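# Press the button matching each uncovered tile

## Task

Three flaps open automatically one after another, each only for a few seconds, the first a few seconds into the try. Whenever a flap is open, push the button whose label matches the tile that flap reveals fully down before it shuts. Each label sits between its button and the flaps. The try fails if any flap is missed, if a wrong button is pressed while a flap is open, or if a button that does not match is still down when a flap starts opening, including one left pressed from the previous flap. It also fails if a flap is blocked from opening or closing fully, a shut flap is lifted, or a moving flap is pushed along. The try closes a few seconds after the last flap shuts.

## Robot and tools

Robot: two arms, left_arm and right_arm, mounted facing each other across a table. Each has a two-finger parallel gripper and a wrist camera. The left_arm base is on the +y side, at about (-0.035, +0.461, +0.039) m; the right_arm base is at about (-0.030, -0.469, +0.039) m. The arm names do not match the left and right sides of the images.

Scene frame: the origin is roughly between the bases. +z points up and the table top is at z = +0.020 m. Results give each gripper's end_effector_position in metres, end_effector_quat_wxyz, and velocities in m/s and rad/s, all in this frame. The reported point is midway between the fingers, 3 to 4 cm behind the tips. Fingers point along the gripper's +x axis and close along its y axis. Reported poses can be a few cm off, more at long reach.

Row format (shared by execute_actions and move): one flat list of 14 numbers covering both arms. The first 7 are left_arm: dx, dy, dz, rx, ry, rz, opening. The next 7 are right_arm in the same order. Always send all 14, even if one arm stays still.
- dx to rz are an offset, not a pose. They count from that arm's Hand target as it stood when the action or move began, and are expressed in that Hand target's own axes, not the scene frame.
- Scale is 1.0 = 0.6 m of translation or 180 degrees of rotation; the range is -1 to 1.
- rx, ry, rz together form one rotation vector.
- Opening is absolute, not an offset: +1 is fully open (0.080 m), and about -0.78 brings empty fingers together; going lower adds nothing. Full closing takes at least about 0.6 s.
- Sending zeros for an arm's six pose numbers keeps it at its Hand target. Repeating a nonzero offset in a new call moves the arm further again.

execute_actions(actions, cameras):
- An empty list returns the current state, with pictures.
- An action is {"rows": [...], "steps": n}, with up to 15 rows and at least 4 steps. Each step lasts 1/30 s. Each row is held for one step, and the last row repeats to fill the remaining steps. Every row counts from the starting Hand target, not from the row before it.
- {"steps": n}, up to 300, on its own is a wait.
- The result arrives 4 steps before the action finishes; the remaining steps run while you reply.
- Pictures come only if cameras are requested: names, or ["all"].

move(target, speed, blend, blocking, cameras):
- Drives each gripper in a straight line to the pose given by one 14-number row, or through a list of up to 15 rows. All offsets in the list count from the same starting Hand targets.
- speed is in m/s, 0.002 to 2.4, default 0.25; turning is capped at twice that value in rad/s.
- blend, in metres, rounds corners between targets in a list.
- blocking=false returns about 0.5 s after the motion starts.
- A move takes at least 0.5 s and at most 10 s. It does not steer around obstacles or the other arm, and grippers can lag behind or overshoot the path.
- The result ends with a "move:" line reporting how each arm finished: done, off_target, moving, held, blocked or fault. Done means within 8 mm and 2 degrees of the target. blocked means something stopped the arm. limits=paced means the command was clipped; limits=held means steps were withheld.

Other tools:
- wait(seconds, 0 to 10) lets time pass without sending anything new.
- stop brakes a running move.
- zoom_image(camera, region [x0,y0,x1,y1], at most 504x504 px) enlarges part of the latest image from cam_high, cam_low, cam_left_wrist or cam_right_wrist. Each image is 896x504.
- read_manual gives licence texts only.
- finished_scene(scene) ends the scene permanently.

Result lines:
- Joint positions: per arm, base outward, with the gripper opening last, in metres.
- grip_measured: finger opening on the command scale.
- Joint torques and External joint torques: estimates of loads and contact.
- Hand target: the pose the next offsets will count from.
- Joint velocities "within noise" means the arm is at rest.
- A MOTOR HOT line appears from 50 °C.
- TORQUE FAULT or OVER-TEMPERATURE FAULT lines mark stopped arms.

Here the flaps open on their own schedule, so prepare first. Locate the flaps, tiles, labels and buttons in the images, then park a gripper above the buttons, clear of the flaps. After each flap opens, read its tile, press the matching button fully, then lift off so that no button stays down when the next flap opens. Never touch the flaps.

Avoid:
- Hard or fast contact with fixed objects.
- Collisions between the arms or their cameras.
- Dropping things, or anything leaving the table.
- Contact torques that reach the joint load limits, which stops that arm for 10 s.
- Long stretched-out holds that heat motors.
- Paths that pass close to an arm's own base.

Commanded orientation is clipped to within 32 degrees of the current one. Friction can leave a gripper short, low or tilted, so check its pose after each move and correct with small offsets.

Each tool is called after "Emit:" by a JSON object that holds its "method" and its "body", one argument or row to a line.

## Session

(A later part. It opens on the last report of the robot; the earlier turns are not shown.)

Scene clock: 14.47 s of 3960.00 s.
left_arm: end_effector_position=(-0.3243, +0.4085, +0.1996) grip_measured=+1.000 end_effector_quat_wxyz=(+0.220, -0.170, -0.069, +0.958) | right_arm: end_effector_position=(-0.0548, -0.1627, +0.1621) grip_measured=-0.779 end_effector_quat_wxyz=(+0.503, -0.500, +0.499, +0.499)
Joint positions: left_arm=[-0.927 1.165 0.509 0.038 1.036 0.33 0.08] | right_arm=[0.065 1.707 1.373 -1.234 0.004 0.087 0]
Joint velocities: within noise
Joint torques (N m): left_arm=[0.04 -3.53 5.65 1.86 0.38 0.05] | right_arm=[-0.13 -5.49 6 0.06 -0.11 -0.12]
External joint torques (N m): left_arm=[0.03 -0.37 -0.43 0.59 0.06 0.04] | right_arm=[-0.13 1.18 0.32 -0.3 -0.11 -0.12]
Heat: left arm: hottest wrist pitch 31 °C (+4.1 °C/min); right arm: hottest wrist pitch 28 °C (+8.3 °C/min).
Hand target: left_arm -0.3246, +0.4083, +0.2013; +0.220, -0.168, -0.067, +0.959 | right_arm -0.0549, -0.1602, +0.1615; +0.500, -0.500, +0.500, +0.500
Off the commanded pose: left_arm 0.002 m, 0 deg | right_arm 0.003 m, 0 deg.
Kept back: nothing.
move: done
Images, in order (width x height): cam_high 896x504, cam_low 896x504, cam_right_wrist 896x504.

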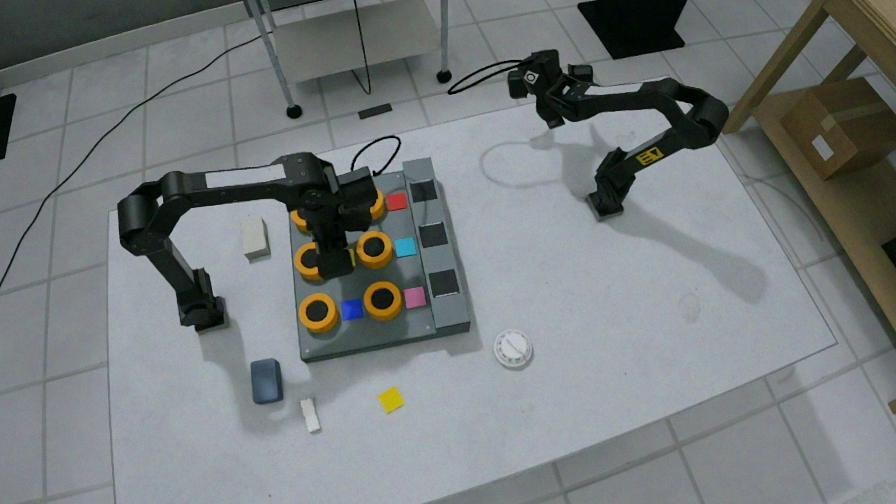

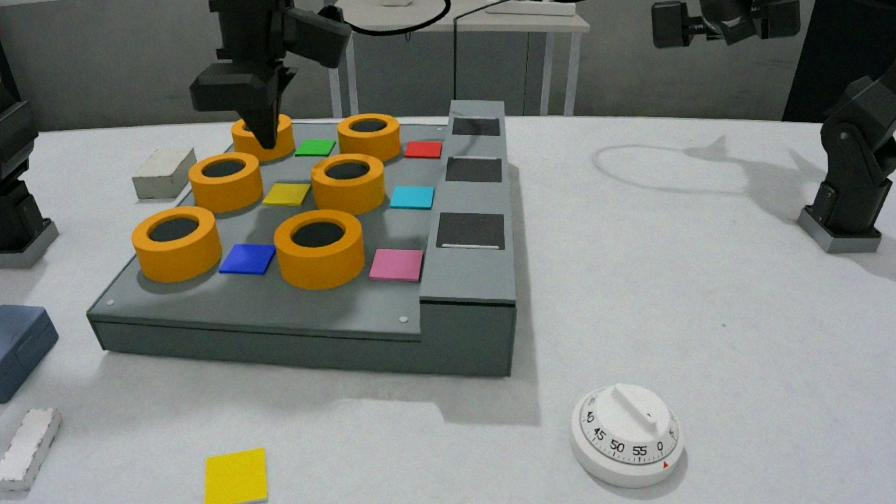

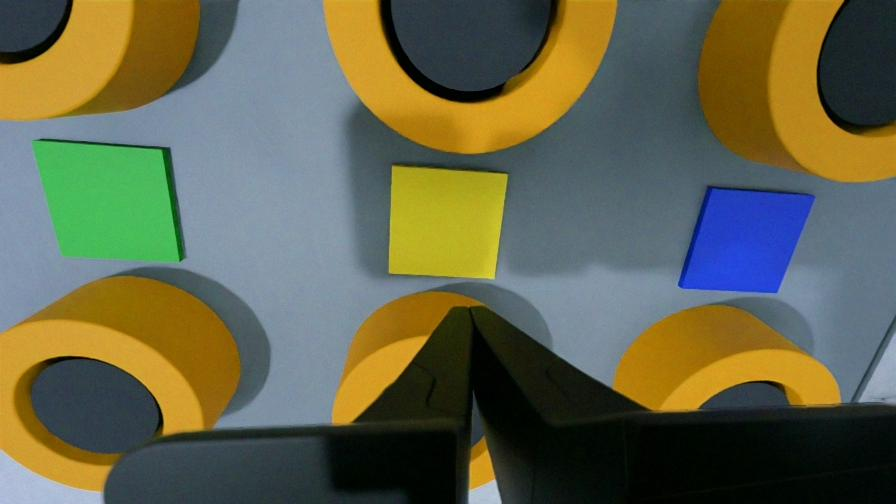

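Emit:
{"method": "wait", "body": {
  "seconds": 0.7,
  "cameras": ["cam_low","cam_high"]
}}

Scene clock: 15.23 s of 3960.00 s.
left_arm: end_effector_position=(-0.3243, +0.4085, +0.1996) grip_measured=+1.000 end_effector_quat_wxyz=(+0.220, -0.170, -0.069, +0.958) | right_arm: end_effector_position=(-0.0548, -0.1627, +0.1619) grip_measured=-0.779 end_effector_quat_wxyz=(+0.502, -0.500, +0.499, +0.499)
Joint positions: left_arm=[-0.927 1.165 0.509 0.038 1.036 0.33 0.08] | right_arm=[0.065 1.708 1.373 -1.234 0.004 0.087 0]
Joint velocities: within noise
Joint torques (N m): left_arm=[0.01 -3.47 5.65 1.84 0.35 0.06] | right_arm=[-0.16 -5.58 6.02 0.07 -0.12 -0.13]
External joint torques (N m): left_arm=[0 -0.33 -0.44 0.56 0.03 0.05] | right_arm=[-0.15 1.17 0.35 -0.27 -0.12 -0.13]
Heat: left arm: hottest wrist pitch 31 °C (+3.9 °C/min); right arm: hottest wrist pitch 28 °C (+7.9 °C/min).
Hand target: left_arm -0.3246, +0.4083, +0.2013; +0.220, -0.168, -0.067, +0.959 | right_arm -0.0549, -0.1601, +0.1614; +0.500, -0.500, +0.500, +0.500
Off the commanded pose: left_arm 0.002 m, 0 deg | right_arm 0.003 m, 0 deg.
Steps of this call (1-23: nothing new was sent). Readings (end_effector_position of left_arm | right_arm):
1: (-0.3243, +0.4085, +0.1996) | (-0.0548, -0.1627, +0.1620)
2: (-0.3243, +0.4085, +0.1996) | (-0.0548, -0.1627, +0.1620)
4: (-0.3243, +0.4085, +0.1996) | (-0.0548, -0.1627, +0.1620)
8: (-0.3243, +0.4085, +0.1996) | (-0.0548, -0.1627, +0.1619)
23: the state above
Images, in order (width x height): cam_high 896x504, cam_low 896x504.

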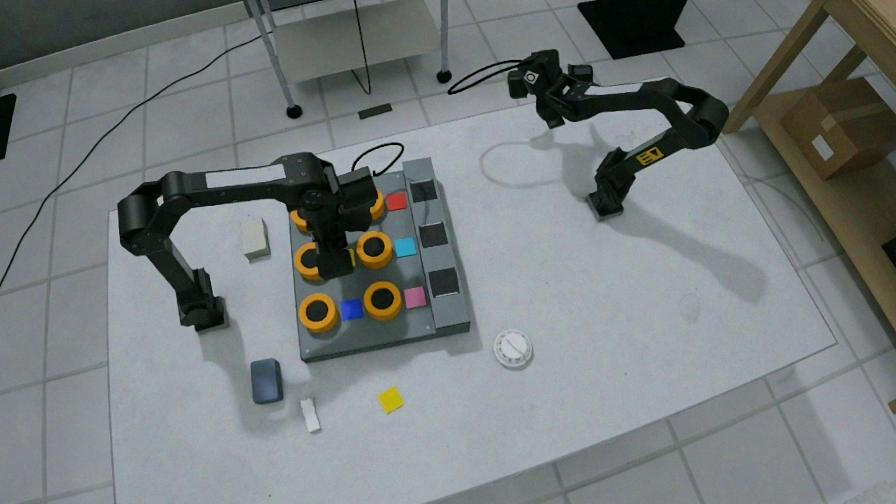

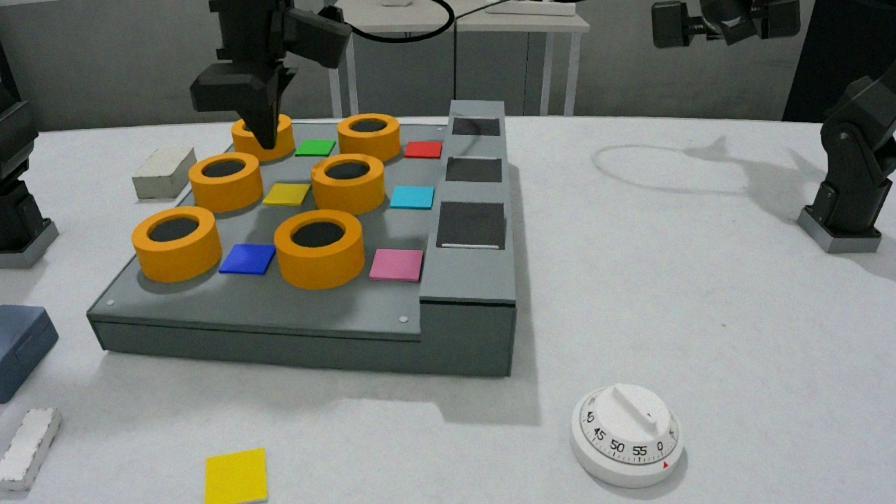

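Emit:
{"method": "wait", "body": {
  "seconds": 0.7,
  "cameras": ["cam_low"]
}}

Scene clock: 16.03 s of 3960.00 s.
left_arm: end_effector_position=(-0.3243, +0.4085, +0.1996) grip_measured=+1.000 end_effector_quat_wxyz=(+0.220, -0.170, -0.069, +0.958) | right_arm: end_effector_position=(-0.0548, -0.1627, +0.1619) grip_measured=-0.779 end_effector_quat_wxyz=(+0.502, -0.500, +0.499, +0.499)
Joint positions: left_arm=[-0.927 1.165 0.509 0.038 1.036 0.33 0.08] | right_arm=[0.065 1.708 1.373 -1.234 0.004 0.087 0]
Joint velocities: within noise
Joint torques (N m): left_arm=[0.12 -3.57 5.61 1.84 0.35 0.04] | right_arm=[-0.16 -5.56 6 0.08 -0.13 -0.12]
External joint torques (N m): left_arm=[0.16 -0.39 -0.53 0.55 0.03 0.03] | right_arm=[-0.15 1.12 0.4 -0.25 -0.14 -0.12]
Heat: left arm: hottest wrist pitch 31 °C (+3.7 °C/min); right arm: hottest wrist pitch 28 °C (+7.5 °C/min).
Hand target: left_arm -0.3246, +0.4083, +0.2013; +0.220, -0.168, -0.067, +0.959 | right_arm -0.0549, -0.1602, +0.1614; +0.500, -0.500, +0.500, +0.500
Off the commanded pose: left_arm 0.002 m, 0 deg | right_arm 0.003 m, 0 deg.
Steps of this call (1-24: nothing new was sent). Readings (end_effector_position of left_arm | right_arm):
1: (-0.3243, +0.4085, +0.1996) | (-0.0548, -0.1627, +0.1619)
2: (-0.3243, +0.4085, +0.1996) | (-0.0548, -0.1627, +0.1619)
4: (-0.3243, +0.4085, +0.1996) | (-0.0548, -0.1627, +0.1619)
8: (-0.3243, +0.4085, +0.1996) | (-0.0548, -0.1627, +0.1619)
24: the state above
Images, in order (width x height): cam_low 896x504.

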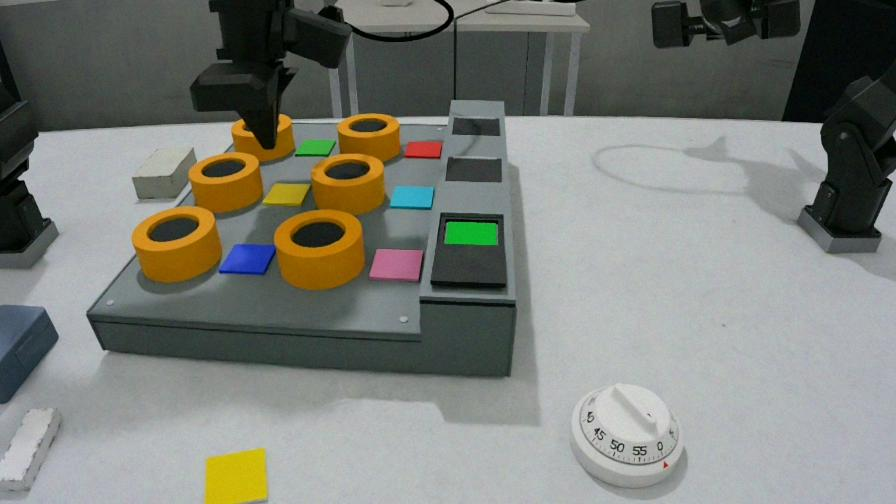

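Emit:
{"method": "move", "body": {
  "target": [
    [0,0,0,0,0,0,1,-0.018,0.217,-0.078,0,0,0,-1],
    [0,0,0,0,0,0,1,0.1,0.217,-0.078,0,0,0,-1]
  ],
  "speed": [0.35,0.15],
  "cameras": ["cam_low","cam_high","cam_right_wrist"]
}}

Scene clock: 17.70 s of 3960.00 s.
left_arm: end_effector_position=(-0.3243, +0.4085, +0.1996) grip_measured=+1.000 end_effector_quat_wxyz=(+0.220, -0.170, -0.069, +0.958) | right_arm: end_effector_position=(-0.1887, -0.2009, +0.1262) grip_measured=-0.779 end_effector_quat_wxyz=(+0.504, -0.476, +0.494, +0.525)
Joint positions: left_arm=[-0.927 1.165 0.509 0.038 1.036 0.33 0.08] | right_arm=[0.515 1.691 1.208 -1.017 -0.003 0.53 0]
Joint velocities: within noise
Joint torques (N m): left_arm=[0.07 -3.51 5.59 1.83 0.35 0.04] | right_arm=[0.21 -1.2 1.21 1.59 0.12 0.18]
External joint torques (N m): left_arm=[0.04 -0.36 -0.53 0.54 0.03 0.03] | right_arm=[0.28 5.41 -4.38 1.16 0.09 0.19]
Heat: left arm: hottest wrist pitch 32 °C (+6.8 °C/min); right arm: hottest wrist pitch 28 °C (+6.8 °C/min).
Hand target: left_arm -0.3246, +0.4083, +0.2013; +0.220, -0.168, -0.067, +0.959 | right_arm -0.1851, -0.2069, +0.1013; +0.500, -0.500, +0.500, +0.500
Off the commanded pose: left_arm 0.002 m, 0 deg | right_arm 0.026 m, 4 deg.
Kept back: nothing.
move: off_target (right_arm)
Images, in order (width x height): cam_high 896x504, cam_low 896x504, cam_right_wrist 896x504.

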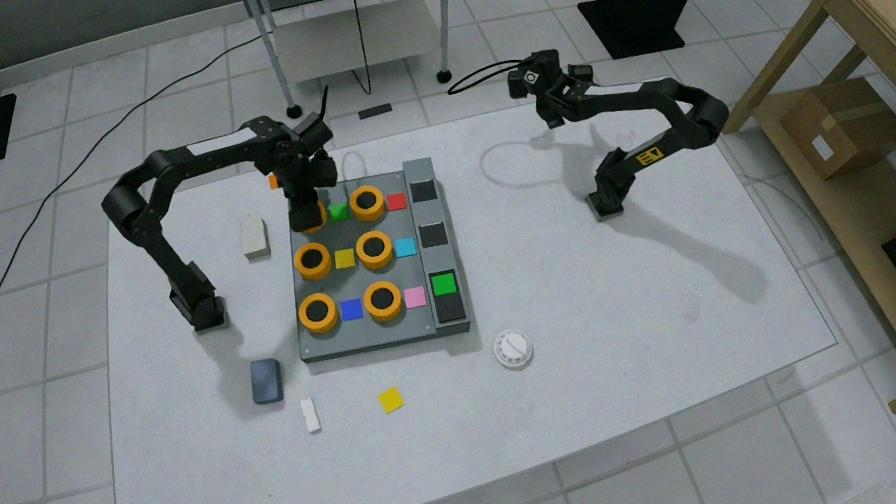

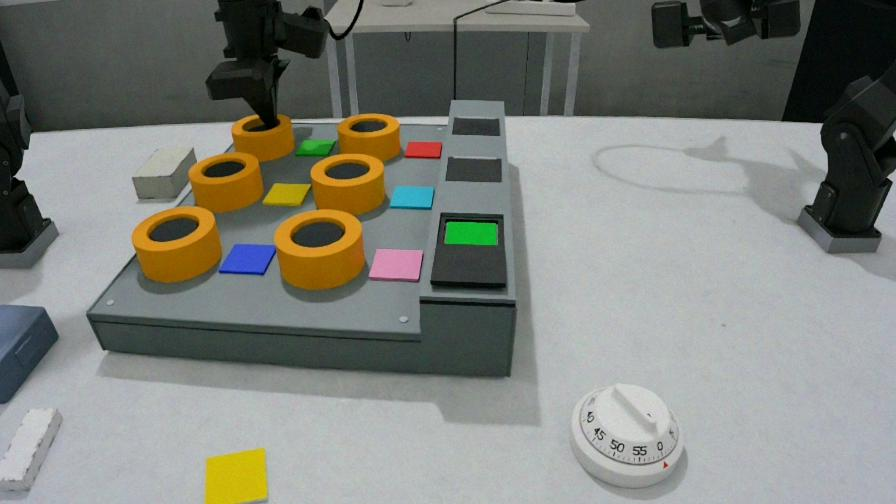

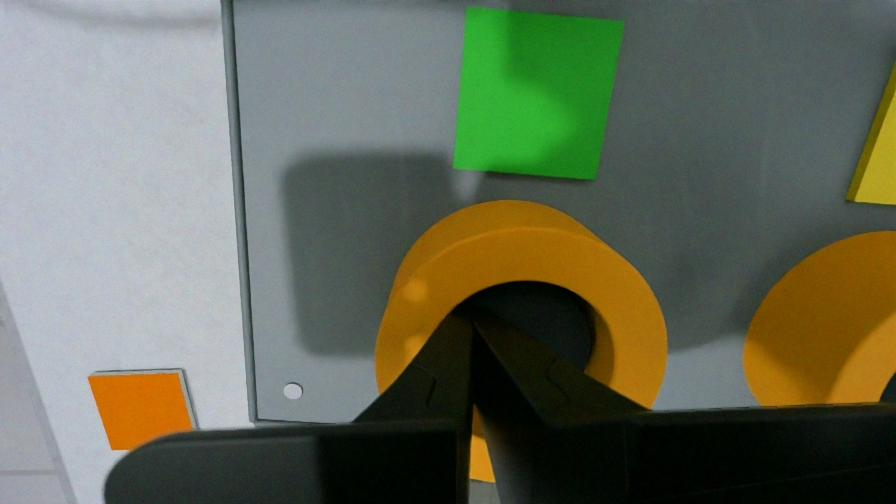

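Emit:
{"method": "move", "body": {
  "target": [
    [0,0,0,0,0,0,1,-0.06,-0.02,-0.01,0,0,0,-1],
    [0,0,0,0,0,0,1,0.01,-0.02,-0.01,0,0,0,-1]
  ],
  "speed": [0.3,0.18],
  "cameras": ["cam_low","cam_right_wrist"]
}}

Scene clock: 18.77 s of 3960.00 s.
left_arm: end_effector_position=(-0.3243, +0.4085, +0.1996) grip_measured=+1.000 end_effector_quat_wxyz=(+0.220, -0.170, -0.069, +0.958) | right_arm: end_effector_position=(-0.1763, -0.2112, +0.1245) grip_measured=-0.779 end_effector_quat_wxyz=(+0.505, -0.477, +0.495, +0.522)
Joint positions: left_arm=[-0.927 1.165 0.509 0.038 1.036 0.33 0.08] | right_arm=[0.496 1.641 1.146 -1.011 -0.003 0.516 0]
Joint velocities: within noise
Joint torques (N m): left_arm=[0.07 -3.57 5.65 1.85 0.34 0.06] | right_arm=[-0.38 0.77 0.96 3.37 0.13 -0.14]
External joint torques (N m): left_arm=[0.04 -0.35 -0.55 0.55 0.03 0.04] | right_arm=[-0.43 6.88 -4.65 2.91 0.11 -0.14]
Heat: left arm: hottest wrist pitch 32 °C (+6.4 °C/min); right arm: hottest wrist pitch 28 °C (+6.4 °C/min).
Hand target: left_arm -0.3246, +0.4083, +0.2013; +0.220, -0.168, -0.067, +0.959 | right_arm -0.1731, -0.2129, +0.0953; +0.500, -0.500, +0.500, +0.500
Off the commanded pose: left_arm 0.002 m, 0 deg | right_arm 0.029 m, 4 deg.
Kept back: nothing.
move: off_target (right_arm)
Images, in order (width x height): cam_low 896x504, cam_right_wrist 896x504.

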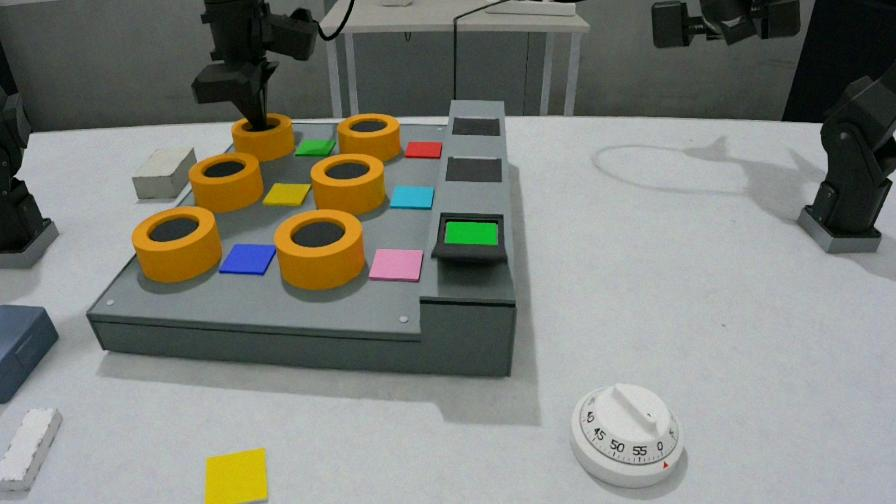

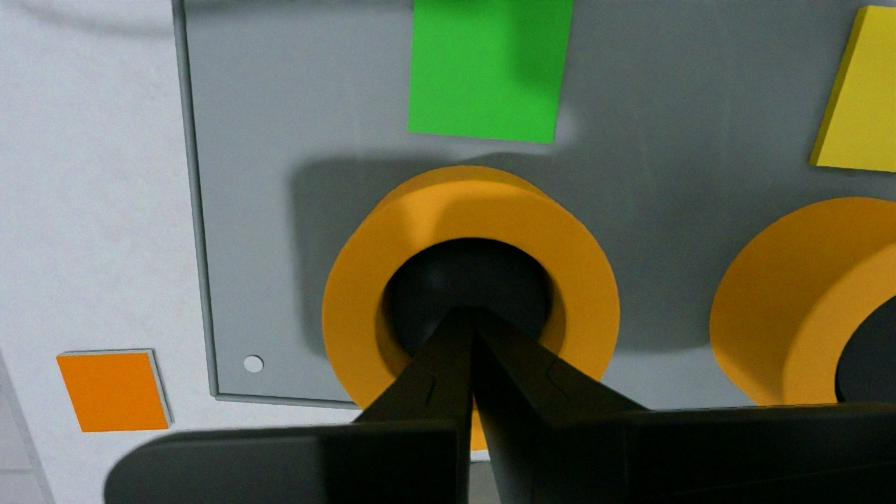

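Emit:
{"method": "move", "body": {
  "target": [0,0,0,0,0,0,1,-0.16,0,0,0,0,0,-1],
  "cameras": []
}}

Emit:
{"method": "wait", "body": {
  "seconds": 6,
  "cameras": ["cam_low"]
}}

Emit:
{"method": "finished_scene", "body": {
  "scene": 1
}}

Scene clock: 19.87 s of 3960.00 s.
left_arm: end_effector_position=(-0.3243, +0.4085, +0.1996) grip_measured=+1.000 end_effector_quat_wxyz=(+0.220, -0.170, -0.069, +0.958) | right_arm: end_effector_position=(-0.1733, -0.2155, +0.1894) grip_measured=-0.779 end_effector_quat_wxyz=(+0.499, -0.501, +0.502, +0.497)
Joint positions: left_arm=[-0.927 1.165 0.509 0.038 1.036 0.33 0.08] | right_arm=[0.494 1.649 1.416 -1.344 -0.003 0.515 0]
Joint velocities: within noise
Joint torques (N m): left_arm=[0.1 -3.53 5.53 1.84 0.35 0.04] | right_arm=[-0.21 -5.93 6.05 0.04 0.14 -0.13]
External joint torques (N m): left_arm=[0.1 -0.39 -0.53 0.57 0.03 0.03] | right_arm=[-0.21 0.31 0.39 -0.29 0.12 -0.13]
Heat: left arm: hottest wrist pitch 32 °C (+6.0 °C/min); right arm: hottest wrist pitch 29 °C (+9.1 °C/min).
Hand target: left_arm -0.3246, +0.4083, +0.2013; +0.220, -0.168, -0.067, +0.959 | right_arm -0.1732, -0.2129, +0.1914; +0.500, -0.500, +0.500, +0.500
Off the commanded pose: left_arm 0.002 m, 0 deg | right_arm 0.003 m, 0 deg.
Kept back: nothing.
move: done
No camera images: "cameras" was empty.

Scene clock: 21.63 s of 3960.00 s.
left_arm: end_effector_position=(-0.3243, +0.4085, +0.1996) grip_measured=+1.000 end_effector_quat_wxyz=(+0.220, -0.170, -0.069, +0.958) | right_arm: end_effector_position=(-0.1733, -0.2156, +0.1896) grip_measured=-0.779 end_effector_quat_wxyz=(+0.499, -0.501, +0.502, +0.497)
Joint positions: left_arm=[-0.927 1.165 0.509 0.038 1.036 0.33 0.08] | right_arm=[0.494 1.649 1.417 -1.345 -0.003 0.515 0]
Joint velocities: within noise
Joint torques (N m): no reading
External joint torques (N m): no reading
Steps of this call (1-53: nothing new was sent). Readings (end_effector_position of left_arm | right_arm):
1: (-0.3243, +0.4085, +0.1996) | (-0.1733, -0.2155, +0.1894)
2: (-0.3243, +0.4085, +0.1996) | (-0.1733, -0.2155, +0.1895)
4: (-0.3243, +0.4085, +0.1996) | (-0.1733, -0.2155, +0.1895)
8: (-0.3243, +0.4085, +0.1996) | (-0.1732, -0.2156, +0.1895)
53: (-0.3243, +0.4085, +0.1996) | (-0.1733, -0.2156, +0.1896)
Images, in order (width x height): cam_low 896x504.
The task's run has ended: the event that ends the task has happened. This ends this scene only. If you have not yet called finished_scene for this scene, call it to go on to the next scene.

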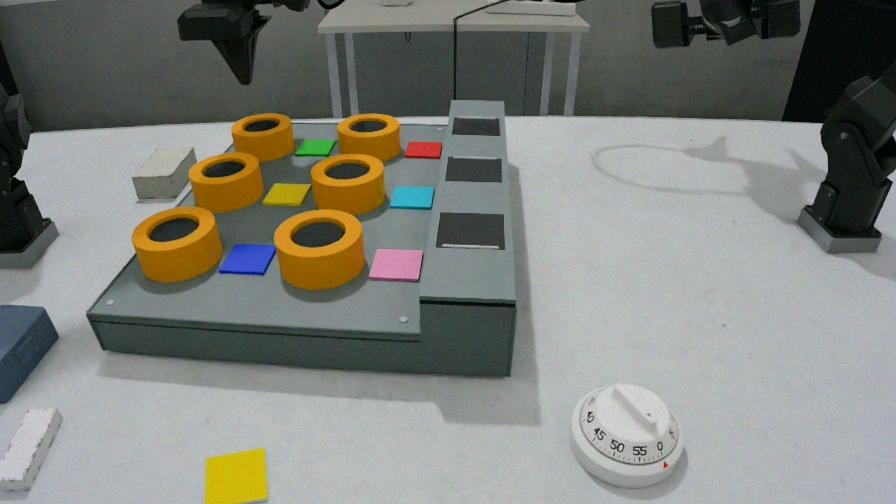

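The scene is finished: the task was done.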